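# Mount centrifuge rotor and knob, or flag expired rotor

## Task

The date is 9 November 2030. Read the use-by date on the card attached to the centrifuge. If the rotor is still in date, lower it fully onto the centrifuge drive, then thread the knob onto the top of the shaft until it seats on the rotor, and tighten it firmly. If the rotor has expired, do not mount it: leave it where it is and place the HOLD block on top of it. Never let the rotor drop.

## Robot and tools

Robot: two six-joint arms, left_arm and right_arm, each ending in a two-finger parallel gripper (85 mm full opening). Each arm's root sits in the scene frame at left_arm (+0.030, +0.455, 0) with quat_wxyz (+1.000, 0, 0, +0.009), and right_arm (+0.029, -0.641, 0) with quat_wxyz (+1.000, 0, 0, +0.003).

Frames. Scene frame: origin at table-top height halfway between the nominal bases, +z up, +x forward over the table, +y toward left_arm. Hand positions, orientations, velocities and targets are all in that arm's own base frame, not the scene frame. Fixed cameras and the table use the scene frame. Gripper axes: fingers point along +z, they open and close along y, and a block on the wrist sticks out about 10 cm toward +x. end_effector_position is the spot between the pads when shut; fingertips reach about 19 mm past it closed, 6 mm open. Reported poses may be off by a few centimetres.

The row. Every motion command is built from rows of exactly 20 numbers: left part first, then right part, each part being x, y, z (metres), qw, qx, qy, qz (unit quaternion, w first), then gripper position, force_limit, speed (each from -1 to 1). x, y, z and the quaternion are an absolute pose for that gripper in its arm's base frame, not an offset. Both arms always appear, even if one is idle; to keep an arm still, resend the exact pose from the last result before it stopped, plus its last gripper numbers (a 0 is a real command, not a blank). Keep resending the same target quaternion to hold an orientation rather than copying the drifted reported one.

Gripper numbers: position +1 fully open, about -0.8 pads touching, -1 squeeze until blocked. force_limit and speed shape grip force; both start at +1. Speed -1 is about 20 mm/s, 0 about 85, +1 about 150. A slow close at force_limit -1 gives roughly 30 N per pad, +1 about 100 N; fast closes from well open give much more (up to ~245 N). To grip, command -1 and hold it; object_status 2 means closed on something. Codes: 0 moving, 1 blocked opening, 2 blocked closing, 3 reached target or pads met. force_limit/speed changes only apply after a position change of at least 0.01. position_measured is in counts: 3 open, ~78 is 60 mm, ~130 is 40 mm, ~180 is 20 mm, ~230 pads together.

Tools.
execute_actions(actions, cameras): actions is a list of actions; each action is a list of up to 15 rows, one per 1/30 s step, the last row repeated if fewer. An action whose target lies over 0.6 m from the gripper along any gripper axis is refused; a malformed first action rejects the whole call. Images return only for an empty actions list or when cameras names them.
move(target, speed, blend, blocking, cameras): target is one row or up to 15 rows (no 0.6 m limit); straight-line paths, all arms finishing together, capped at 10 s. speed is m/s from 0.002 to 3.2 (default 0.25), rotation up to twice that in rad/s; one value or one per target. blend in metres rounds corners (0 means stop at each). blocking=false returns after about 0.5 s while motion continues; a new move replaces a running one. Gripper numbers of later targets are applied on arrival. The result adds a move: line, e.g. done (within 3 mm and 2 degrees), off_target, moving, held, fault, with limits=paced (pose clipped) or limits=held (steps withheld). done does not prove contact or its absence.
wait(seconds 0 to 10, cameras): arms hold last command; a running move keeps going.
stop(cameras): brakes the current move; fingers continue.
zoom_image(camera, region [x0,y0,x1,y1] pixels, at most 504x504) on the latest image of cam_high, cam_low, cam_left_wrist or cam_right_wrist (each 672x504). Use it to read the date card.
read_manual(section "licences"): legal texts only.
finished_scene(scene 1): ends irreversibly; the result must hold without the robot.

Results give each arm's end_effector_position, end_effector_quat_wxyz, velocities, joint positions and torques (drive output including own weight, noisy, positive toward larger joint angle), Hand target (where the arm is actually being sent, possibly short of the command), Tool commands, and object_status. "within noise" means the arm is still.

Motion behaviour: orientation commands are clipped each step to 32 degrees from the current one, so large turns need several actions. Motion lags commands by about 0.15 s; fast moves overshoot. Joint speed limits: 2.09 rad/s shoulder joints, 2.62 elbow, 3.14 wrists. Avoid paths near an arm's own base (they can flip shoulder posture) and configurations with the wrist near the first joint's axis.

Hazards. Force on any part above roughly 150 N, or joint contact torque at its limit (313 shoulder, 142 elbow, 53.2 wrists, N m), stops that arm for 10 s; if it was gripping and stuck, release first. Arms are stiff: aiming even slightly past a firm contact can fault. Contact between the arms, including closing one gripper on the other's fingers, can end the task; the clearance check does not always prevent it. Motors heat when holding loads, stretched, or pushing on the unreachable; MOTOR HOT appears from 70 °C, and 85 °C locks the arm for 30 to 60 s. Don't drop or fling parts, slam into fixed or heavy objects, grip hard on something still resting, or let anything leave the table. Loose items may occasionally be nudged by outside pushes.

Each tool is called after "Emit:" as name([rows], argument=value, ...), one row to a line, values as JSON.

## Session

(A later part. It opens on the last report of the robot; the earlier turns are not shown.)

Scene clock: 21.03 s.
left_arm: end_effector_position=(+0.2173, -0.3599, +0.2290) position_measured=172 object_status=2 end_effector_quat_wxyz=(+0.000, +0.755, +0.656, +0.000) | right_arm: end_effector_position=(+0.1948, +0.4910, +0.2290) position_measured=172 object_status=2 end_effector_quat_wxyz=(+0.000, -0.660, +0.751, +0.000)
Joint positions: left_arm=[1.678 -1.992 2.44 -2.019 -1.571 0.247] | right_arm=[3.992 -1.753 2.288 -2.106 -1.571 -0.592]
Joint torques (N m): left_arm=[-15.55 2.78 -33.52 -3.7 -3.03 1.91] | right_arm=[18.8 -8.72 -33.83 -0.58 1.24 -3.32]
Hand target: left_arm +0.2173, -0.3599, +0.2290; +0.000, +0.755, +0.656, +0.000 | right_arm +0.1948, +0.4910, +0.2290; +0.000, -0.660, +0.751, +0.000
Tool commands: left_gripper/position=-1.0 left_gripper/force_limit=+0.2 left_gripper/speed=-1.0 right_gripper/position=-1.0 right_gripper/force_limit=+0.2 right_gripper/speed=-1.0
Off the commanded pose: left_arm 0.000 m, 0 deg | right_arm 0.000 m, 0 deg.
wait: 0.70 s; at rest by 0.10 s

Emit:
move(target=[0.2173,-0.3599,0.249,0,0.7549,0.6559,0,-1,0.2,-1,0.1948,0.491,0.249,0,-0.6604,0.7509,0,-1,0.2,-1], speed=0.04, cameras=["all"])

Emit:
zoom_image(camera="cam_high", region=[220, 60, 380, 200])

Scene clock: 22.10 s.
left_arm: end_effector_position=(+0.2173, -0.3599, +0.2489) position_measured=172 object_status=2 end_effector_quat_wxyz=(+0.000, +0.755, +0.656, +0.000) | right_arm: end_effector_position=(+0.1948, +0.4910, +0.2489) position_measured=172 object_status=2 end_effector_quat_wxyz=(+0.000, -0.660, +0.751, +0.000)
Joint positions: left_arm=[1.678 -2.012 2.412 -1.971 -1.571 0.247] | right_arm=[3.992 -1.774 2.264 -2.061 -1.571 -0.592]
Joint torques (N m): left_arm=[19.02 -61.7 -76.61 -1.26 3.31 2.11] | right_arm=[-9.91 -41.48 -60.18 -0.09 -2.31 -2.35]
Hand target: left_arm +0.2173, -0.3599, +0.2490; +0.000, +0.755, +0.656, +0.000 | right_arm +0.1948, +0.4910, +0.2490; +0.000, -0.660, +0.751, +0.000
Off the commanded pose: left_arm 0.000 m, 0 deg | right_arm 0.000 m, 0 deg.
move: done
camera_calibration:
cam_left_wrist: T_world_to_cam=[[0.990532, -0.135983, -0.01886, -0.247463], [-0.121471, -0.932135, 0.341129, -0.377338], [-0.0639679, -0.335608, -0.939827, 0.25265], [0, 0, 0, 1]] pos_world=[0.215446, -0.30059, 0.361501]
cam_right_wrist: T_world_to_cam=[[-0.990112, 0.140272, 0.00119775, 0.1336], [0.132735, 0.934075, 0.331488, -0.545511], [0.0453799, 0.32837, -0.943459, 0.191099], [0, 0, 0, 1]] pos_world=[0.196015, 0.428057, 0.360964]

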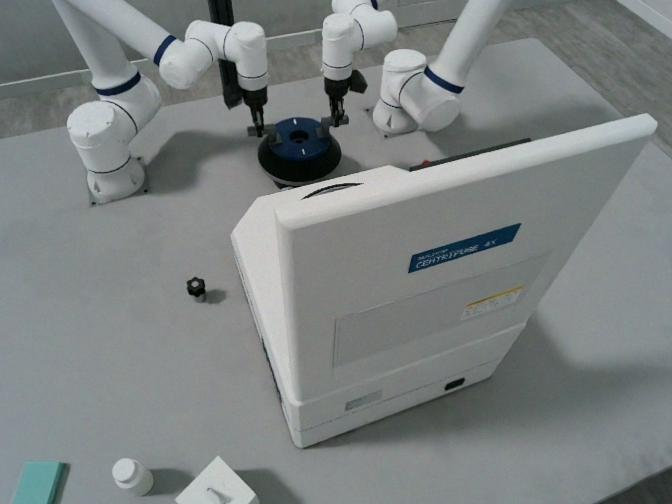

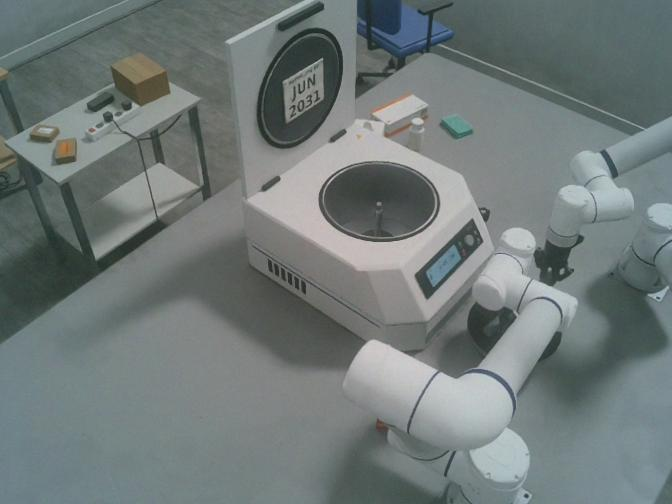

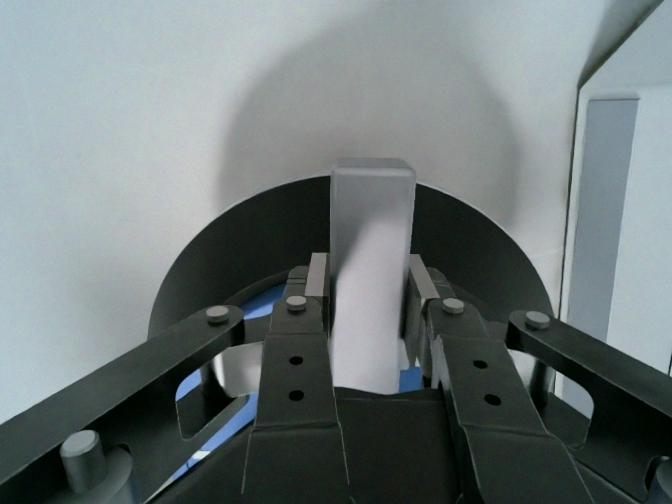

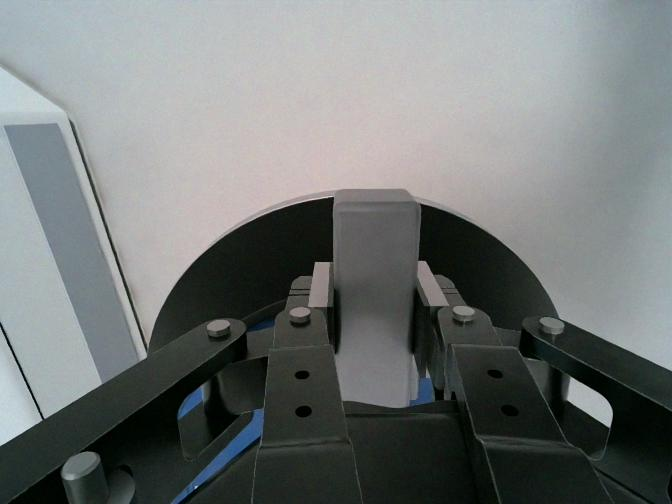

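Scaled by 3.150.

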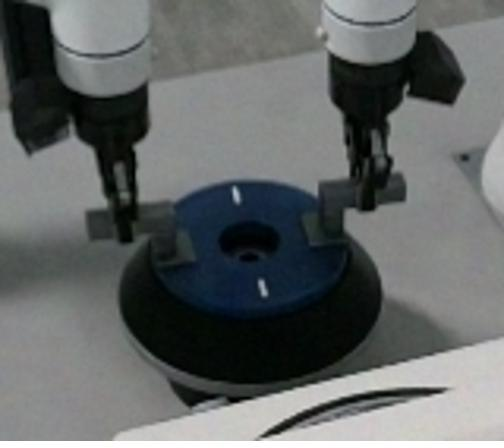

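Emit:
move([
  [0.2173,-0.3599,0.6,0,0.7549,0.6559,0,-1,0.2,-1,0.1949,0.491,0.6,0,0.6604,-0.7509,0,-1,0.2,-1],
  [0.3342,-0.3657,0.6,0,0.7004,0.7137,0,-1,0.2,-1,0.3513,0.4844,0.6,0,0.7179,-0.6962,0,-1,0.2,-1],
  [0.4510,-0.3745,0.6,0,0.6416,0.7670,0,-1,0.2,-1,0.5077,0.4811,0.6,0,0.7709,-0.6370,0,-1,0.2,-1],
  [0.5684,-0.3863,0.6,0,0.5788,0.8155,0,-1,0.2,-1,0.6635,0.4809,0.6,0,0.8190,-0.5739,0,-1,0.2,-1],
  [0.6867,-0.4009,0.6,0,0.5123,0.8588,0,-1,0.2,-1,0.8182,0.4837,0.6,0,0.8619,-0.5071,0,-1,0.2,-1],
], speed=[0.14,0.18,0.18,0.18,0.15], blend=[0.03,0.01,0.01,0.01,0], cameras=["all"])

Emit:
zoom_image(camera="cam_low", region=[290, 100, 470, 250])

Scene clock: 31.20 s.
left_arm: end_effector_position=(+0.6866, -0.4009, +0.6000) position_measured=172 object_status=2 end_effector_quat_wxyz=(+0.000, +0.512, +0.859, +0.000) | right_arm: end_effector_position=(+0.8181, +0.4837, +0.6000) position_measured=172 object_status=2 end_effector_quat_wxyz=(+0.000, +0.862, -0.507, +0.000)
Joint positions: left_arm=[2.388 -1.422 1.288 -1.436 -1.571 0.322] | right_arm=[3.488 -1.136 0.912 -1.347 -1.571 -1.732]
Joint torques (N m): left_arm=[-2.2 -110.77 -98.73 -17.09 -3.48 -1.66] | right_arm=[22.53 -76.64 -73 -2.27 3.8 -3.16]
Hand target: left_arm +0.6867, -0.4009, +0.6000; +0.000, +0.512, +0.859, +0.000 | right_arm +0.8182, +0.4837, +0.6000; +0.000, +0.862, -0.507, +0.000
Off the commanded pose: left_arm 0.000 m, 0 deg | right_arm 0.000 m, 0 deg.
move: done
camera_calibration:
cam_left_wrist: T_world_to_cam=[[0.878059, 0.478178, -0.0189368, -0.387892], [0.455238, -0.822425, 0.341139, -0.830336], [0.147551, -0.308161, -0.939822, 0.464648], [0, 0, 0, 1]] pos_world=[0.650033, -0.35422, 0.712601]
cam_right_wrist: T_world_to_cam=[[-0.880217, -0.47457, 0.00125565, 0.958816], [-0.447364, 0.830634, 0.33153, -0.213204], [-0.158377, 0.291257, -0.943444, 0.681105], [0, 0, 0, 1]] pos_world=[0.856458, 0.433742, 0.712064]

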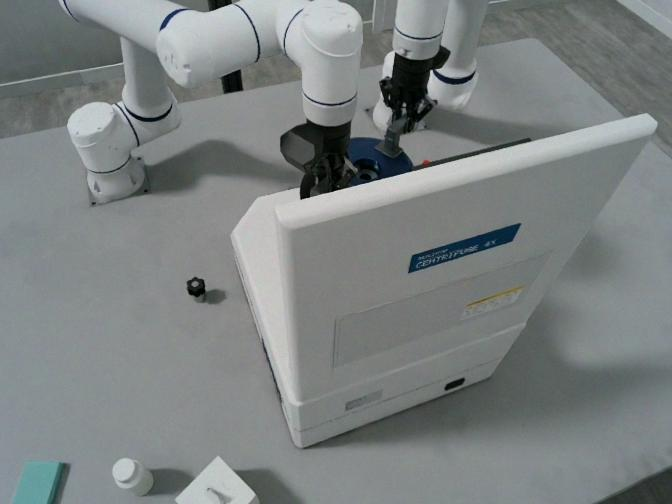

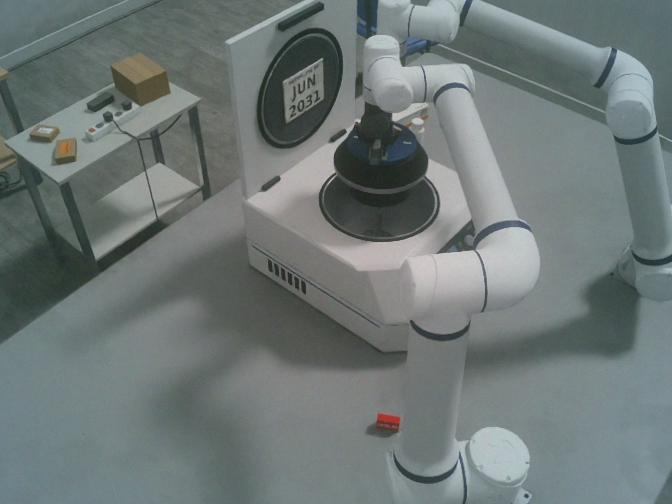

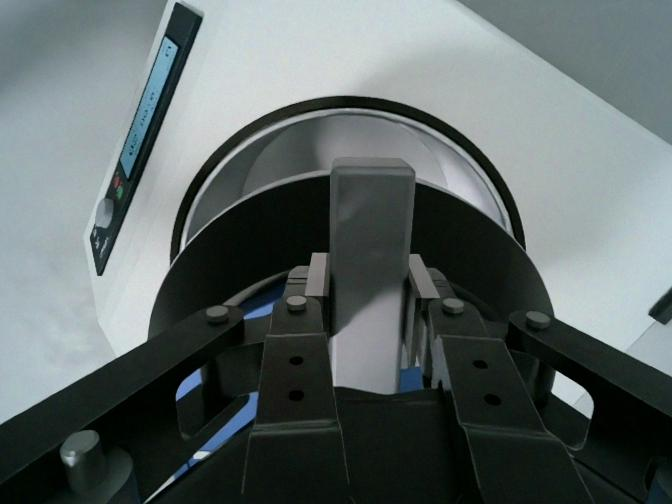

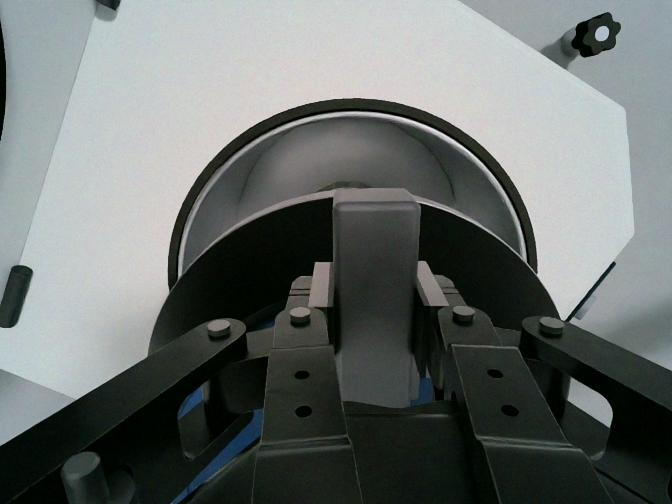

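Scaled by 2.800.

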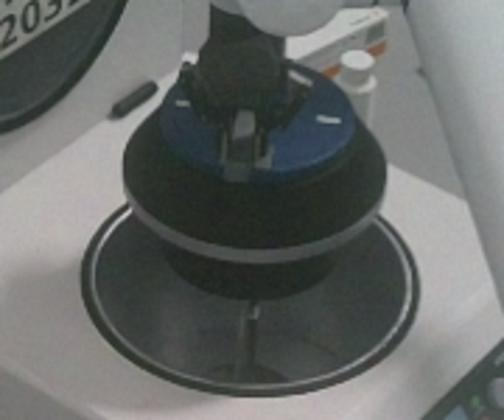

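Emit:
zoom_image(camera="cam_low", region=[325, 110, 435, 220])

Emit:
zoom_image(camera="cam_right_wrist", region=[150, 80, 550, 300])

Emit:
zoom_image(camera="cam_left_wrist", region=[150, 80, 550, 300])

Emit:
zoom_image(camera="cam_low", region=[300, 110, 460, 250])

Scaled by 4.582.

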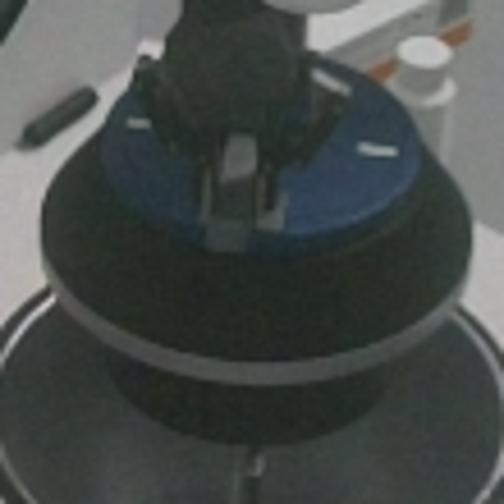

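Scaled by 1.260.

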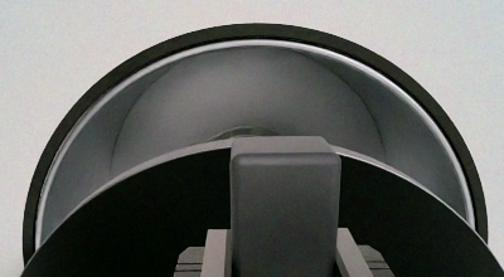

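Scaled by 1.260.

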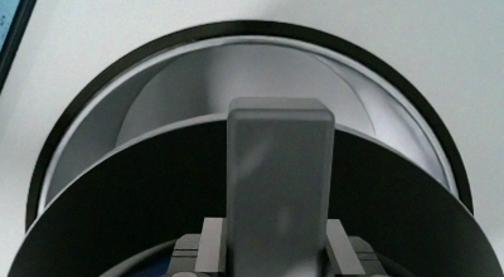

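Scaled by 3.150.

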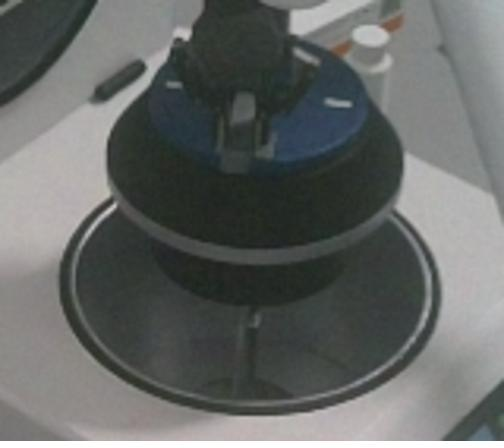

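Emit:
move(target=[0.6864,-0.4014,0.535,0,0.5123,0.8588,0,-1,0.2,-1,0.8178,0.4834,0.535,0,0.8619,-0.5071,0,-1,0.2,-1], speed=0.08, cameras=["cam_low","cam_left_wrist","cam_right_wrist"])

Emit:
zoom_image(camera="cam_low", region=[310, 120, 450, 250])

Scene clock: 34.23 s.
left_arm: end_effector_position=(+0.6864, -0.4014, +0.5351) position_measured=172 object_status=2 end_effector_quat_wxyz=(+0.000, +0.512, +0.859, +0.000) | right_arm: end_effector_position=(+0.8178, +0.4834, +0.5351) position_measured=172 object_status=2 end_effector_quat_wxyz=(+0.000, +0.862, -0.507, +0.000)
Joint positions: left_arm=[2.387 -1.43 1.411 -1.552 -1.571 0.321] | right_arm=[3.487 -1.157 1.058 -1.472 -1.571 -1.732]
Joint torques (N m): left_arm=[-32.01 -159.09 -83.01 -26.3 -0.95 -1.95] | right_arm=[27.8 -97.9 -58.46 -5.54 5.63 -3.42]
Hand target: left_arm +0.6864, -0.4014, +0.5350; +0.000, +0.512, +0.859, +0.000 | right_arm +0.8178, +0.4834, +0.5350; +0.000, +0.862, -0.507, +0.000
Off the commanded pose: left_arm 0.000 m, 0 deg | right_arm 0.000 m, 0 deg.
move: done
camera_calibration:
cam_left_wrist: T_world_to_cam=[[0.878037, 0.478218, -0.0189537, -0.38858], [0.455281, -0.822401, 0.341139, -0.808489], [0.147551, -0.308161, -0.939822, 0.403544], [0, 0, 0, 1]] pos_world=[0.649733, -0.35472, 0.647701]
cam_right_wrist: T_world_to_cam=[[-0.88021, -0.474583, 0.00130134, 0.95846], [-0.447382, 0.830668, 0.331421, -0.191501], [-0.158368, 0.291138, -0.943482, 0.619985], [0, 0, 0, 1]] pos_world=[0.856158, 0.433442, 0.647165]
Images, in order (width x height): cam_low 672x504, cam_left_wrist 672x504, cam_right_wrist 672x504.

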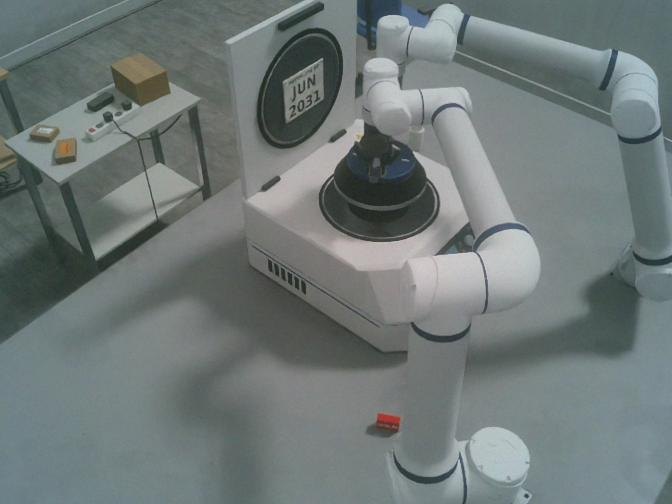

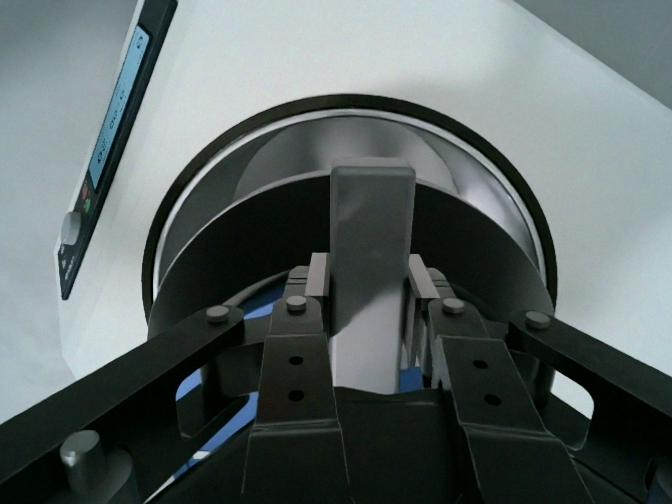

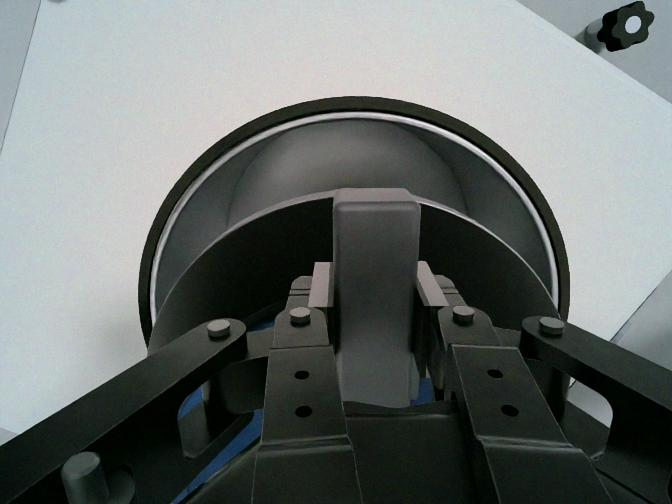

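Scaled by 3.600.

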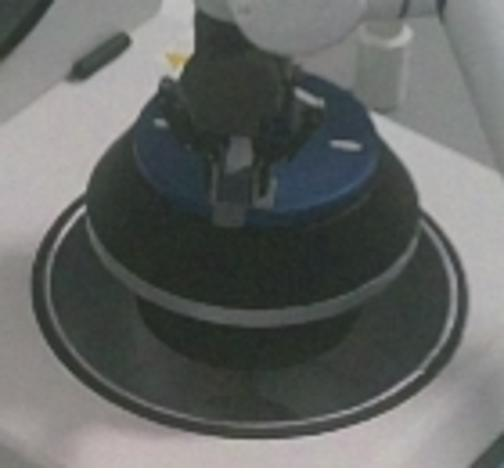

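Emit:
zoom_image(camera="cam_left_wrist", region=[230, 80, 530, 230])

Emit:
zoom_image(camera="cam_right_wrist", region=[230, 80, 530, 230])

Scaled by 1.680.

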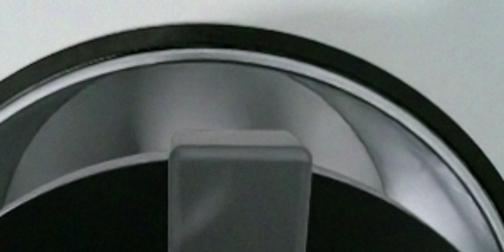

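Scaled by 1.680.

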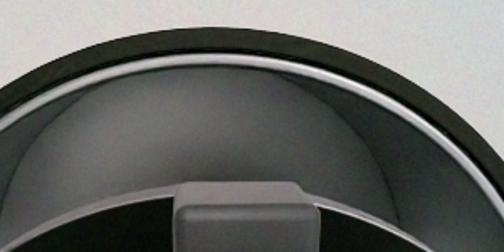

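Emit:
move([
  [0.6883,-0.4049,0.535,0,0.5123,0.8588,0,-1,0.2,-1,0.8197,0.4799,0.535,0,0.8619,-0.5071,0,-1,0.2,-1],
  [0.6883,-0.4049,0.522,0,0.5123,0.8588,0,-1,0.2,-1,0.8197,0.4799,0.522,0,0.8619,-0.5071,0,-1,0.2,-1],
], speed=0.03, blend=0.003, cameras=["cam_left_wrist","cam_right_wrist"])

Emit:
zoom_image(camera="cam_left_wrist", region=[230, 80, 530, 230])

Emit:
zoom_image(camera="cam_right_wrist", region=[230, 80, 530, 230])

Scene clock: 36.07 s.
left_arm: end_effector_position=(+0.6883, -0.4049, +0.5221) position_measured=172 object_status=2 end_effector_quat_wxyz=(+0.000, +0.512, +0.859, +0.000) | right_arm: end_effector_position=(+0.8197, +0.4799, +0.5221) position_measured=172 object_status=2 end_effector_quat_wxyz=(+0.000, +0.862, -0.507, +0.000)
Joint positions: left_arm=[2.386 -1.425 1.427 -1.574 -1.571 0.32] | right_arm=[3.483 -1.16 1.084 -1.495 -1.571 -1.736]
Joint torques (N m): left_arm=[-30.24 -123.02 -83.5 -26.11 -1.18 -1.69] | right_arm=[30.55 -95.5 -60.11 -5.06 5.29 -3.82]
Hand target: left_arm +0.6883, -0.4049, +0.5220; +0.000, +0.512, +0.859, +0.000 | right_arm +0.8197, +0.4799, +0.5220; +0.000, +0.862, -0.507, +0.000
Off the commanded pose: left_arm 0.000 m, 0 deg | right_arm 0.000 m, 0 deg.
move: done; blend cut to 0.002 m at target 1
camera_calibration:
cam_left_wrist: T_world_to_cam=[[0.878051, 0.478194, -0.018892, -0.388878], [0.455251, -0.822449, 0.341062, -0.807747], [0.147556, -0.308071, -0.939851, 0.390014], [0, 0, 0, 1]] pos_world=[0.651633, -0.35822, 0.634701]
cam_right_wrist: T_world_to_cam=[[-0.880195, -0.47461, 0.00123982, 0.958527], [-0.447407, 0.830611, 0.33153, -0.183459], [-0.158377, 0.291256, -0.943444, 0.608972], [0, 0, 0, 1]] pos_world=[0.858058, 0.429943, 0.634164]
Images, in order (width x height): cam_left_wrist 672x504, cam_right_wrist 672x504.

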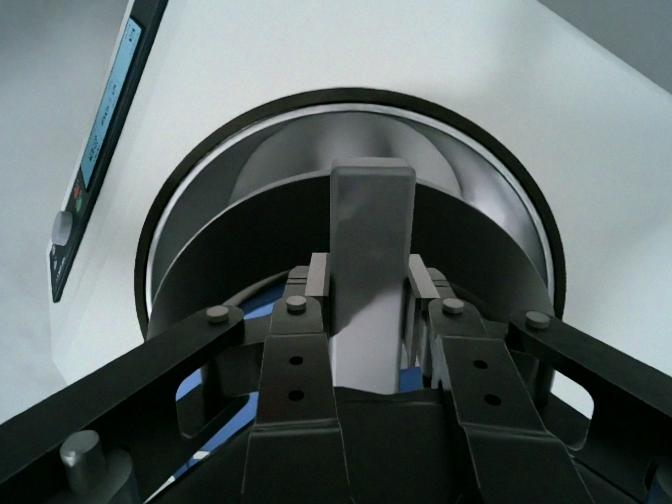

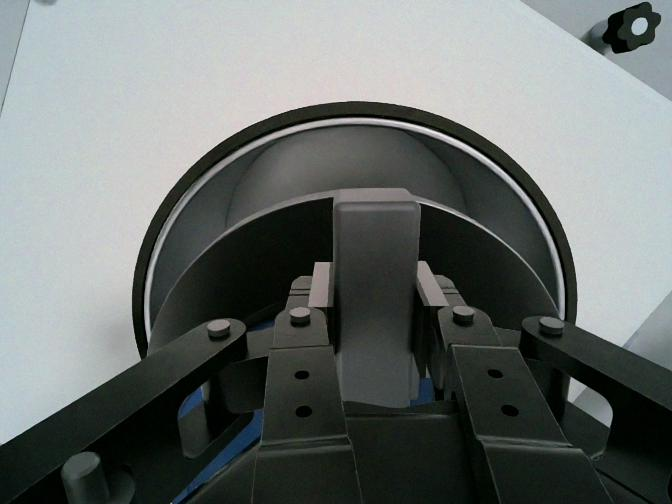

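Scaled by 1.680.

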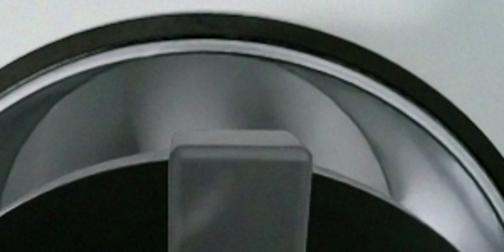

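Scaled by 1.680.

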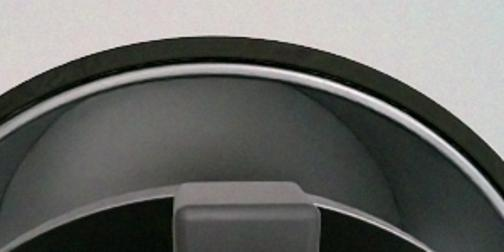

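Emit:
move([
  [0.6888,-0.4058,0.516,0,0.5123,0.8588,0,-1,0.2,-1,0.8202,0.4790,0.516,0,0.8619,-0.5071,0,-1,0.2,-1],
  [0.6888,-0.4058,0.508,0,0.5123,0.8588,0,-1,0.2,-1,0.8202,0.4790,0.508,0,0.8619,-0.5071,0,-1,0.2,-1],
], speed=0.02, blend=0.002)

Scene clock: 37.23 s.
left_arm: end_effector_position=(+0.6888, -0.4058, +0.5081) position_measured=172 object_status=2 end_effector_quat_wxyz=(+0.000, +0.512, +0.859, +0.000) | right_arm: end_effector_position=(+0.8202, +0.4790, +0.5081) position_measured=172 object_status=2 end_effector_quat_wxyz=(+0.000, +0.862, -0.507, +0.000)
Joint positions: left_arm=[2.385 -1.423 1.45 -1.598 -1.571 0.319] | right_arm=[3.482 -1.161 1.111 -1.521 -1.571 -1.737]
Joint torques (N m): left_arm=[-31.14 -118.94 -82.79 -25.63 -1.9 -1.7] | right_arm=[26.08 -96.68 -58.13 -5.17 3.74 -3.4]
Hand target: left_arm +0.6888, -0.4058, +0.5080; +0.000, +0.512, +0.859, +0.000 | right_arm +0.8202, +0.4790, +0.5080; +0.000, +0.862, -0.507, +0.000
Off the commanded pose: left_arm 0.000 m, 0 deg | right_arm 0.000 m, 0 deg.
move: done

Emit:
move(target=[0.6888,-0.4058,0.501,0,0.5123,0.8588,0,-1,0.2,-1,0.8202,0.4790,0.501,0,0.8619,-0.5071,0,-1,0.2,-1], speed=0.02)

Emit:
move(target=[0.6888,-0.4058,0.494,0,0.5123,0.8588,0,-1,0.2,-1,0.8202,0.4790,0.494,0,0.8619,-0.5071,0,-1,0.2,-1], speed=0.02)

Scene clock: 38.17 s.
left_arm: end_effector_position=(+0.6888, -0.4058, +0.5011) position_measured=172 object_status=2 end_effector_quat_wxyz=(+0.000, +0.512, +0.859, +0.000) | right_arm: end_effector_position=(+0.8202, +0.4790, +0.5011) position_measured=172 object_status=2 end_effector_quat_wxyz=(+0.000, +0.862, -0.507, +0.000)
Joint positions: left_arm=[2.385 -1.422 1.462 -1.61 -1.571 0.319] | right_arm=[3.482 -1.162 1.124 -1.533 -1.571 -1.737]
Joint torques (N m): left_arm=[-29.53 -117.47 -83.35 -25.11 -2.49 -1.48] | right_arm=[28.63 -96.44 -60.27 -5.81 3.89 -2.92]
Hand target: left_arm +0.6888, -0.4058, +0.5010; +0.000, +0.512, +0.859, +0.000 | right_arm +0.8202, +0.4790, +0.5010; +0.000, +0.862, -0.507, +0.000
Off the commanded pose: left_arm 0.000 m, 0 deg | right_arm 0.000 m, 0 deg.
move: done

Scene clock: 38.90 s.
left_arm: end_effector_position=(+0.6888, -0.4058, +0.4941) position_measured=172 object_status=2 end_effector_quat_wxyz=(+0.000, +0.512, +0.859, +0.000) | right_arm: end_effector_position=(+0.8202, +0.4790, +0.4941) position_measured=172 object_status=2 end_effector_quat_wxyz=(+0.000, +0.862, -0.507, +0.000)
Joint positions: left_arm=[2.385 -1.422 1.473 -1.622 -1.571 0.319] | right_arm=[3.482 -1.162 1.137 -1.546 -1.571 -1.737]
Joint torques (N m): left_arm=[-29.27 -117.02 -82.32 -25.09 -2.9 -1.55] | right_arm=[29.54 -95.27 -59.66 -5.35 4.51 -3.24]
Hand target: left_arm +0.6888, -0.4058, +0.4940; +0.000, +0.512, +0.859, +0.000 | right_arm +0.8202, +0.4790, +0.4940; +0.000, +0.862, -0.507, +0.000
Off the commanded pose: left_arm 0.000 m, 0 deg | right_arm 0.000 m, 0 deg.
move: done

Emit:
move(target=[0.6888,-0.4058,0.486,0,0.5123,0.8588,0,-1,0.2,-1,0.8202,0.4790,0.486,0,0.8619,-0.5071,0,-1,0.2,-1], speed=0.02)

Emit:
move(target=[0.6888,-0.4058,0.479,0,0.5123,0.8588,0,-1,0.2,-1,0.8202,0.4790,0.479,0,0.8619,-0.5071,0,-1,0.2,-1], speed=0.02, cameras=["cam_low"])

Emit:
zoom_image(camera="cam_low", region=[310, 120, 450, 250])

Scene clock: 39.83 s.
left_arm: end_effector_position=(+0.6888, -0.4058, +0.4861) position_measured=172 object_status=2 end_effector_quat_wxyz=(+0.000, +0.512, +0.859, +0.000) | right_arm: end_effector_position=(+0.8202, +0.4790, +0.4862) position_measured=172 object_status=2 end_effector_quat_wxyz=(+0.000, +0.862, -0.507, +0.000)
Joint positions: left_arm=[2.385 -1.421 1.487 -1.636 -1.571 0.319] | right_arm=[3.482 -1.163 1.151 -1.56 -1.571 -1.737]
Joint torques (N m): left_arm=[-28.2 -116.84 -82.64 -24.93 -2.83 -1.49] | right_arm=[31.02 -95.99 -56.48 -5.11 4.12 -2.85]
Hand target: left_arm +0.6888, -0.4058, +0.4860; +0.000, +0.512, +0.859, +0.000 | right_arm +0.8202, +0.4790, +0.4860; +0.000, +0.862, -0.507, +0.000
Off the commanded pose: left_arm 0.000 m, 0 deg | right_arm 0.000 m, 0 deg.
move: done

Scene clock: 40.57 s.
left_arm: end_effector_position=(+0.6888, -0.4058, +0.4791) position_measured=172 object_status=2 end_effector_quat_wxyz=(+0.000, +0.512, +0.859, +0.000) | right_arm: end_effector_position=(+0.8202, +0.4790, +0.4791) position_measured=172 object_status=2 end_effector_quat_wxyz=(+0.000, +0.862, -0.507, +0.000)
Joint positions: left_arm=[2.385 -1.42 1.498 -1.648 -1.571 0.319] | right_arm=[3.482 -1.163 1.164 -1.572 -1.571 -1.737]
Joint torques (N m): left_arm=[-27.06 -120.82 -84.63 -24.02 -1.94 -1.1] | right_arm=[30.27 -91 -58.11 -5.76 3.85 -2.94]
Hand target: left_arm +0.6888, -0.4058, +0.4790; +0.000, +0.512, +0.859, +0.000 | right_arm +0.8202, +0.4790, +0.4790; +0.000, +0.862, -0.507, +0.000
Off the commanded pose: left_arm 0.000 m, 0 deg | right_arm 0.000 m, 0 deg.
move: done
Images, in order (width x height): cam_low 672x504.

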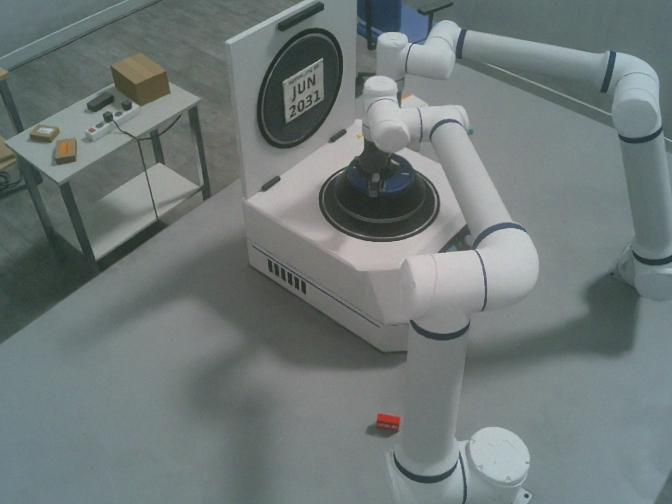

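Scaled by 3.600.

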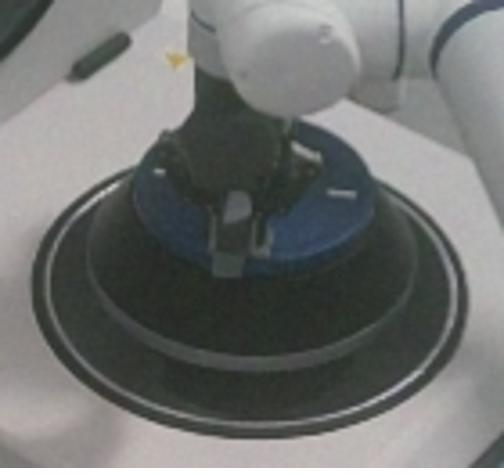

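Emit:
move(target=[0.6888,-0.4058,0.472,0,0.5123,0.8588,0,-1,0.2,-1,0.8202,0.4790,0.472,0,0.8619,-0.5071,0,-1,0.2,-1], speed=0.02, cameras=["cam_left_wrist","cam_right_wrist"])

Emit:
zoom_image(camera="cam_left_wrist", region=[130, 60, 580, 400])

Emit:
zoom_image(camera="cam_right_wrist", region=[130, 60, 580, 400])

Scene clock: 41.50 s.
left_arm: end_effector_position=(+0.6888, -0.4058, +0.4721) position_measured=172 object_status=2 end_effector_quat_wxyz=(+0.000, +0.512, +0.859, +0.000) | right_arm: end_effector_position=(+0.8202, +0.4790, +0.4722) position_measured=172 object_status=2 end_effector_quat_wxyz=(+0.000, +0.862, -0.507, +0.000)
Joint positions: left_arm=[2.385 -1.419 1.509 -1.66 -1.571 0.319] | right_arm=[3.482 -1.163 1.176 -1.584 -1.571 -1.737]
Joint torques (N m): left_arm=[-25.61 -119.92 -82.92 -24.81 -1.08 -1.06] | right_arm=[33.39 -77.36 -56.61 -4.8 3.98 -2.6]
Hand target: left_arm +0.6888, -0.4058, +0.4720; +0.000, +0.512, +0.859, +0.000 | right_arm +0.8202, +0.4790, +0.4720; +0.000, +0.862, -0.507, +0.000
Off the commanded pose: left_arm 0.000 m, 0 deg | right_arm 0.000 m, 0 deg.
move: done
camera_calibration:
cam_left_wrist: T_world_to_cam=[[0.878029, 0.478234, -0.0189089, -0.389793], [0.455293, -0.822426, 0.341062, -0.791681], [0.147556, -0.308071, -0.939851, 0.342671], [0, 0, 0, 1]] pos_world=[0.652133, -0.35912, 0.584701]
cam_right_wrist: T_world_to_cam=[[-0.88017, -0.474658, 0.00112781, 0.958578], [-0.447492, 0.830583, 0.331486, -0.165878], [-0.158279, 0.29126, -0.943459, 0.562143], [0, 0, 0, 1]] pos_world=[0.858458, 0.429043, 0.584264]
Images, in order (width x height): cam_left_wrist 672x504, cam_right_wrist 672x504.

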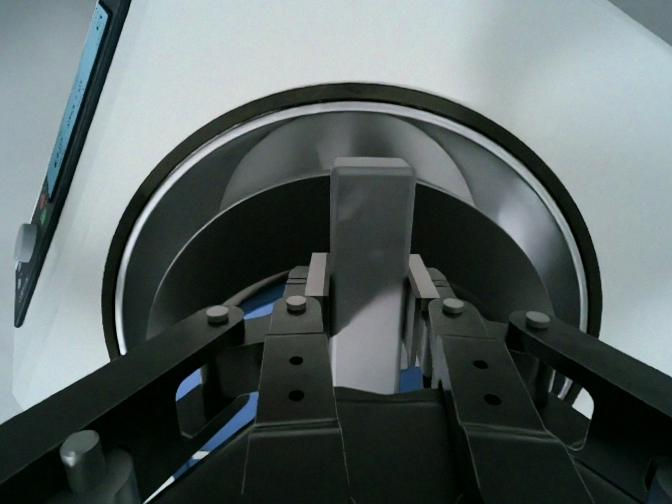

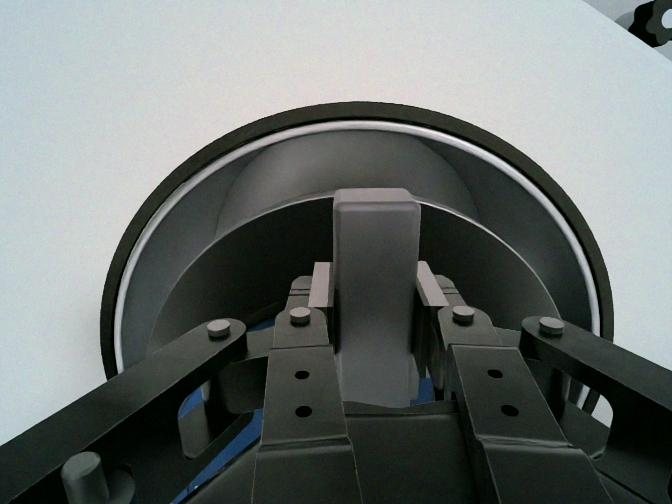

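Scaled by 1.120.

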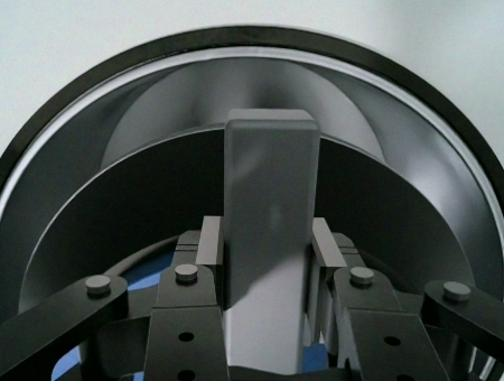

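Scaled by 1.120.

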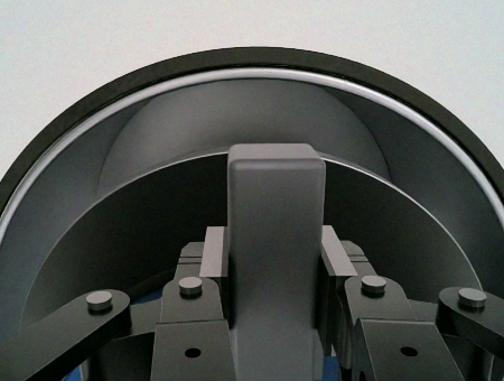

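Emit:
move(target=[0.6888,-0.4058,0.467,0,0.5123,0.8588,0,-1,0.2,-1,0.8202,0.4790,0.467,0,0.8619,-0.5071,0,-1,0.2,-1], speed=0.02)

Emit:
move(target=[0.6888,-0.4058,0.462,0,0.5123,0.8588,0,-1,0.2,-1,0.8202,0.4790,0.462,0,0.8619,-0.5071,0,-1,0.2,-1], speed=0.02)

Scene clock: 42.33 s.
left_arm: end_effector_position=(+0.6888, -0.4058, +0.4671) position_measured=172 object_status=2 end_effector_quat_wxyz=(+0.000, +0.512, +0.859, +0.000) | right_arm: end_effector_position=(+0.8202, +0.4790, +0.4671) position_measured=172 object_status=2 end_effector_quat_wxyz=(+0.000, +0.862, -0.507, +0.000)
Joint positions: left_arm=[2.385 -1.419 1.517 -1.669 -1.571 0.319] | right_arm=[3.482 -1.162 1.184 -1.593 -1.571 -1.737]
Joint torques (N m): left_arm=[-22.25 -122.43 -83.9 -23.74 0.19 -1.03] | right_arm=[31.92 -76.44 -56.67 -5.84 4.31 -2.52]
Hand target: left_arm +0.6888, -0.4058, +0.4670; +0.000, +0.512, +0.859, +0.000 | right_arm +0.8202, +0.4790, +0.4670; +0.000, +0.862, -0.507, +0.000
Off the commanded pose: left_arm 0.000 m, 0 deg | right_arm 0.000 m, 0 deg.
move: done

Scene clock: 43.03 s.
left_arm: end_effector_position=(+0.6888, -0.4058, +0.4621) position_measured=172 object_status=2 end_effector_quat_wxyz=(+0.000, +0.512, +0.859, +0.000) | right_arm: end_effector_position=(+0.8202, +0.4790, +0.4621) position_measured=172 object_status=2 end_effector_quat_wxyz=(+0.000, +0.862, -0.507, +0.000)
Joint positions: left_arm=[2.385 -1.418 1.525 -1.678 -1.571 0.319] | right_arm=[3.482 -1.162 1.193 -1.602 -1.571 -1.737]
Joint torques (N m): left_arm=[-20.67 -122.72 -82.48 -23.82 -0.12 -1.14] | right_arm=[33.88 -78.77 -59.95 -5.31 4.3 -2.48]
Hand target: left_arm +0.6888, -0.4058, +0.4620; +0.000, +0.512, +0.859, +0.000 | right_arm +0.8202, +0.4790, +0.4620; +0.000, +0.862, -0.507, +0.000
Off the commanded pose: left_arm 0.000 m, 0 deg | right_arm 0.000 m, 0 deg.
move: done

Emit:
move(target=[0.6888,-0.4058,0.455,0,0.5123,0.8588,0,-1,0.2,-1,0.8202,0.4790,0.455,0,0.8619,-0.5071,0,-1,0.2,-1], speed=0.02)

Emit:
move(target=[0.6888,-0.4058,0.448,0,0.5123,0.8588,0,-1,0.2,-1,0.8202,0.4790,0.448,0,0.8619,-0.5071,0,-1,0.2,-1], speed=0.02)

Emit:
move(target=[0.6888,-0.4058,0.441,0,0.5123,0.8588,0,-1,0.2,-1,0.8202,0.4790,0.441,0,0.8619,-0.5071,0,-1,0.2,-1], speed=0.02)

Scene clock: 43.93 s.
left_arm: end_effector_position=(+0.6888, -0.4058, +0.4551) position_measured=172 object_status=2 end_effector_quat_wxyz=(+0.000, +0.512, +0.859, +0.000) | right_arm: end_effector_position=(+0.8202, +0.4790, +0.4551) position_measured=172 object_status=2 end_effector_quat_wxyz=(+0.000, +0.862, -0.507, +0.000)
Joint positions: left_arm=[2.385 -1.416 1.536 -1.69 -1.571 0.319] | right_arm=[3.482 -1.162 1.205 -1.614 -1.571 -1.737]
Joint torques (N m): left_arm=[-18.71 -122.09 -83.1 -24.18 -0.12 -1] | right_arm=[37.62 -74.97 -57.7 -5.71 4.49 -2.51]
Hand target: left_arm +0.6888, -0.4058, +0.4550; +0.000, +0.512, +0.859, +0.000 | right_arm +0.8202, +0.4790, +0.4550; +0.000, +0.862, -0.507, +0.000
Off the commanded pose: left_arm 0.000 m, 0 deg | right_arm 0.000 m, 0 deg.
move: done

Scene clock: 44.67 s.
left_arm: end_effector_position=(+0.6888, -0.4058, +0.4481) position_measured=172 object_status=2 end_effector_quat_wxyz=(+0.000, +0.512, +0.859, +0.000) | right_arm: end_effector_position=(+0.8202, +0.4790, +0.4481) position_measured=172 object_status=2 end_effector_quat_wxyz=(+0.000, +0.862, -0.507, +0.000)
Joint positions: left_arm=[2.385 -1.415 1.546 -1.702 -1.571 0.319] | right_arm=[3.482 -1.161 1.216 -1.626 -1.571 -1.737]
Joint torques (N m): left_arm=[-17.41 -122.97 -83.17 -23.49 -0.22 -0.78] | right_arm=[36.77 -75.86 -57.49 -4.88 4.3 -1.61]
Hand target: left_arm +0.6888, -0.4058, +0.4480; +0.000, +0.512, +0.859, +0.000 | right_arm +0.8202, +0.4790, +0.4480; +0.000, +0.862, -0.507, +0.000
Off the commanded pose: left_arm 0.000 m, 0 deg | right_arm 0.000 m, 0 deg.
move: done

Scene clock: 45.40 s.
left_arm: end_effector_position=(+0.6888, -0.4058, +0.4411) position_measured=172 object_status=2 end_effector_quat_wxyz=(+0.000, +0.512, +0.859, +0.000) | right_arm: end_effector_position=(+0.8202, +0.4790, +0.4411) position_measured=172 object_status=2 end_effector_quat_wxyz=(+0.000, +0.862, -0.507, +0.000)
Joint positions: left_arm=[2.385 -1.413 1.557 -1.714 -1.571 0.319] | right_arm=[3.482 -1.16 1.227 -1.638 -1.571 -1.737]
Joint torques (N m): left_arm=[-17.07 -123.65 -80.72 -23.48 -0.05 -0.69] | right_arm=[36.97 -76.06 -56.4 -4.76 4.48 -1.68]
Hand target: left_arm +0.6888, -0.4058, +0.4410; +0.000, +0.512, +0.859, +0.000 | right_arm +0.8202, +0.4790, +0.4410; +0.000, +0.862, -0.507, +0.000
Off the commanded pose: left_arm 0.000 m, 0 deg | right_arm 0.000 m, 0 deg.
move: done

Emit:
move(target=[0.6888,-0.4058,0.434,0,0.5123,0.8588,0,-1,0.2,-1,0.8202,0.4790,0.434,0,0.8619,-0.5071,0,-1,0.2,-1], speed=0.02)

Emit:
move(target=[0.6888,-0.4058,0.427,0,0.5123,0.8588,0,-1,0.2,-1,0.8202,0.4790,0.427,0,0.8619,-0.5071,0,-1,0.2,-1], speed=0.02)

Emit:
move(target=[0.6888,-0.4058,0.420,0,0.5123,0.8588,0,-1,0.2,-1,0.8202,0.4790,0.420,0,0.8619,-0.5071,0,-1,0.2,-1], speed=0.02, cameras=["cam_low","cam_left_wrist","cam_right_wrist"])

Emit:
zoom_image(camera="cam_low", region=[310, 120, 450, 250])

Scene clock: 46.40 s.
left_arm: end_effector_position=(+0.6888, -0.4058, +0.4341) position_measured=172 object_status=2 end_effector_quat_wxyz=(+0.000, +0.512, +0.859, +0.000) | right_arm: end_effector_position=(+0.8202, +0.4790, +0.4341) position_measured=172 object_status=2 end_effector_quat_wxyz=(+0.000, +0.862, -0.507, +0.000)
Joint positions: left_arm=[2.385 -1.412 1.567 -1.726 -1.571 0.319] | right_arm=[3.482 -1.16 1.238 -1.65 -1.571 -1.737]
Joint torques (N m): left_arm=[-14.73 -125 -82.4 -23.43 -0.23 -0.54] | right_arm=[36.94 -74.2 -56.91 -6.05 4.58 -1.98]
Hand target: left_arm +0.6888, -0.4058, +0.4340; +0.000, +0.512, +0.859, +0.000 | right_arm +0.8202, +0.4790, +0.4340; +0.000, +0.862, -0.507, +0.000
Off the commanded pose: left_arm 0.000 m, 0 deg | right_arm 0.000 m, 0 deg.
move: done

Scene clock: 47.13 s.
left_arm: end_effector_position=(+0.6888, -0.4058, +0.4271) position_measured=172 object_status=2 end_effector_quat_wxyz=(+0.000, +0.512, +0.859, +0.000) | right_arm: end_effector_position=(+0.8202, +0.4790, +0.4271) position_measured=172 object_status=2 end_effector_quat_wxyz=(+0.000, +0.862, -0.507, +0.000)
Joint positions: left_arm=[2.385 -1.41 1.578 -1.738 -1.571 0.319] | right_arm=[3.482 -1.159 1.249 -1.661 -1.571 -1.737]
Joint torques (N m): left_arm=[-12.92 -126.38 -83.42 -22.95 -0.36 -0.61] | right_arm=[39.56 -73.39 -58.76 -5.67 4.41 -1.2]
Hand target: left_arm +0.6888, -0.4058, +0.4270; +0.000, +0.512, +0.859, +0.000 | right_arm +0.8202, +0.4790, +0.4270; +0.000, +0.862, -0.507, +0.000
Off the commanded pose: left_arm 0.000 m, 0 deg | right_arm 0.000 m, 0 deg.
move: done

Scene clock: 47.87 s.
left_arm: end_effector_position=(+0.6888, -0.4058, +0.4201) position_measured=172 object_status=2 end_effector_quat_wxyz=(+0.000, +0.512, +0.859, +0.000) | right_arm: end_effector_position=(+0.8202, +0.4790, +0.4201) position_measured=172 object_status=2 end_effector_quat_wxyz=(+0.000, +0.862, -0.507, +0.000)
Joint positions: left_arm=[2.385 -1.408 1.588 -1.75 -1.571 0.319] | right_arm=[3.482 -1.157 1.26 -1.673 -1.571 -1.737]
Joint torques (N m): left_arm=[-12.48 -125.33 -82.2 -23 -0.32 -0.43] | right_arm=[42.68 -75.24 -56.33 -4.8 4.51 -1.37]
Hand target: left_arm +0.6888, -0.4058, +0.4200; +0.000, +0.512, +0.859, +0.000 | right_arm +0.8202, +0.4790, +0.4200; +0.000, +0.862, -0.507, +0.000
Off the commanded pose: left_arm 0.000 m, 0 deg | right_arm 0.000 m, 0 deg.
move: done
camera_calibration:
cam_left_wrist: T_world_to_cam=[[0.878029, 0.478234, -0.0189089, -0.390776], [0.455293, -0.822426, 0.341062, -0.773945], [0.147556, -0.308071, -0.939851, 0.293799], [0, 0, 0, 1]] pos_world=[0.652133, -0.35912, 0.532701]
cam_right_wrist: T_world_to_cam=[[-0.880216, -0.474571, 0.00125525, 0.95866], [-0.447365, 0.830633, 0.33153, -0.148717], [-0.158377, 0.291257, -0.943444, 0.513081], [0, 0, 0, 1]] pos_world=[0.858558, 0.429042, 0.532164]
Images, in order (width x height): cam_low 672x504, cam_left_wrist 672x504, cam_right_wrist 672x504.

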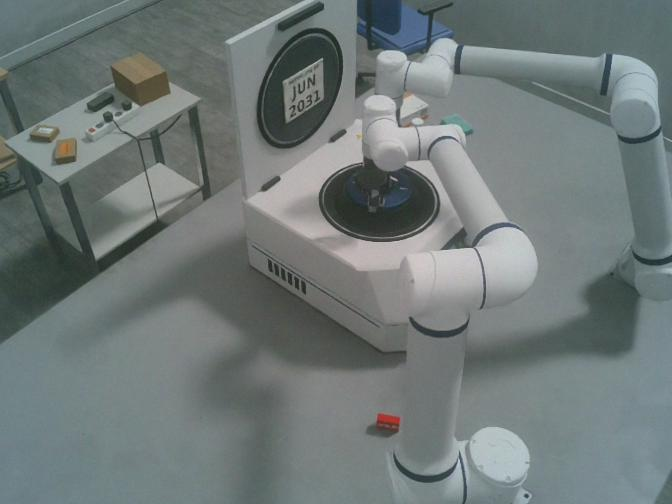

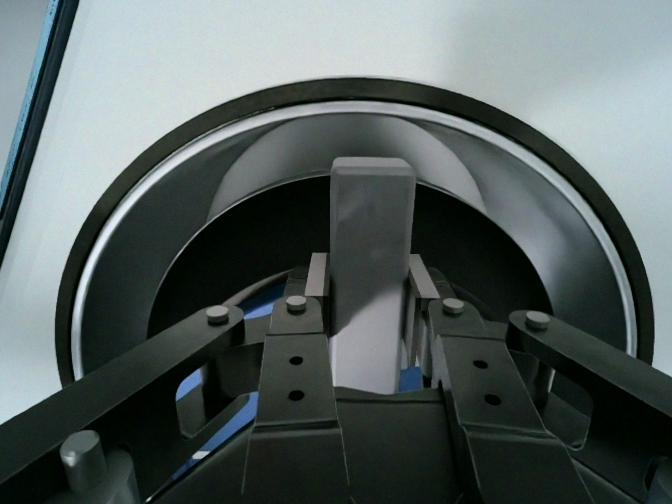

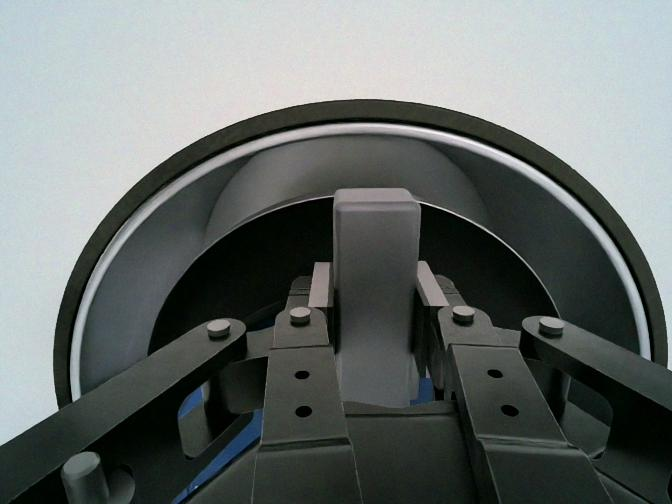

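Scaled by 3.600.

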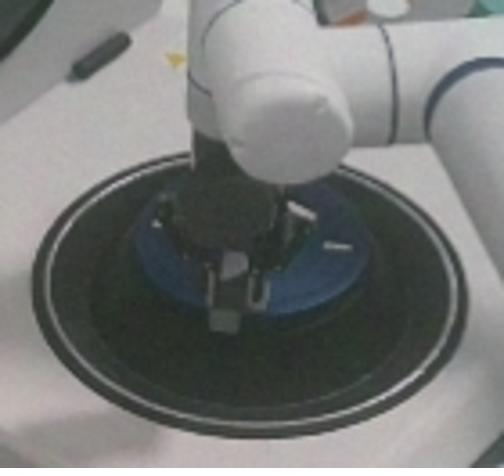

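Emit:
move(target=[0.6888,-0.4068,0.420,0,0.5123,0.8588,0,-1,0.2,-1,0.8202,0.4780,0.420,0,0.8619,-0.5071,0,-1,0.2,-1], speed=0.01)

Emit:
move(target=[0.6888,-0.4068,0.413,0,0.5123,0.8588,0,-1,0.2,-1,0.8202,0.4780,0.413,0,0.8619,-0.5071,0,-1,0.2,-1], speed=0.02)

Emit:
move(target=[0.6888,-0.4068,0.406,0,0.5123,0.8588,0,-1,0.2,-1,0.8202,0.4780,0.406,0,0.8619,-0.5071,0,-1,0.2,-1], speed=0.02)

Scene clock: 48.83 s.
left_arm: end_effector_position=(+0.6888, -0.4068, +0.4200) position_measured=172 object_status=2 end_effector_quat_wxyz=(+0.000, +0.512, +0.859, +0.000) | right_arm: end_effector_position=(+0.8202, +0.4780, +0.4200) position_measured=172 object_status=2 end_effector_quat_wxyz=(+0.000, +0.862, -0.507, +0.000)
Joint positions: left_arm=[2.384 -1.407 1.587 -1.751 -1.571 0.319] | right_arm=[3.481 -1.158 1.261 -1.674 -1.571 -1.738]
Joint torques (N m): left_arm=[-27.58 -121.17 -102.04 -16.77 -0.27 -2.19] | right_arm=[22.91 -93 -56.83 -5.02 4.95 -3.43]
Hand target: left_arm +0.6888, -0.4068, +0.4200; +0.000, +0.512, +0.859, +0.000 | right_arm +0.8202, +0.4780, +0.4200; +0.000, +0.862, -0.507, +0.000
Off the commanded pose: left_arm 0.000 m, 0 deg | right_arm 0.000 m, 0 deg.
move: done

Scene clock: 49.57 s.
left_arm: end_effector_position=(+0.6888, -0.4068, +0.4131) position_measured=172 object_status=2 end_effector_quat_wxyz=(+0.000, +0.512, +0.859, +0.000) | right_arm: end_effector_position=(+0.8202, +0.4780, +0.4132) position_measured=172 object_status=2 end_effector_quat_wxyz=(+0.000, +0.862, -0.507, +0.000)
Joint positions: left_arm=[2.384 -1.405 1.597 -1.762 -1.571 0.319] | right_arm=[3.481 -1.157 1.271 -1.685 -1.571 -1.738]
Joint torques (N m): left_arm=[-25.91 -120.04 -82.39 -24.18 -0.24 -1.88] | right_arm=[22.92 -79 -59.91 -5.08 4.46 -3.76]
Hand target: left_arm +0.6888, -0.4068, +0.4130; +0.000, +0.512, +0.859, +0.000 | right_arm +0.8202, +0.4780, +0.4130; +0.000, +0.862, -0.507, +0.000
Off the commanded pose: left_arm 0.000 m, 0 deg | right_arm 0.000 m, 0 deg.
move: done

Scene clock: 50.30 s.
left_arm: end_effector_position=(+0.6888, -0.4068, +0.4061) position_measured=172 object_status=2 end_effector_quat_wxyz=(+0.000, +0.512, +0.859, +0.000) | right_arm: end_effector_position=(+0.8202, +0.4780, +0.4061) position_measured=172 object_status=2 end_effector_quat_wxyz=(+0.000, +0.862, -0.507, +0.000)
Joint positions: left_arm=[2.384 -1.403 1.607 -1.775 -1.571 0.319] | right_arm=[3.481 -1.156 1.282 -1.697 -1.571 -1.738]
Joint torques (N m): left_arm=[-23.66 -120.51 -82.13 -23.92 -0.53 -1.83] | right_arm=[21.37 -79.42 -59 -5.06 4.9 -3.49]
Hand target: left_arm +0.6888, -0.4068, +0.4060; +0.000, +0.512, +0.859, +0.000 | right_arm +0.8202, +0.4780, +0.4060; +0.000, +0.862, -0.507, +0.000
Off the commanded pose: left_arm 0.000 m, 0 deg | right_arm 0.000 m, 0 deg.
move: done


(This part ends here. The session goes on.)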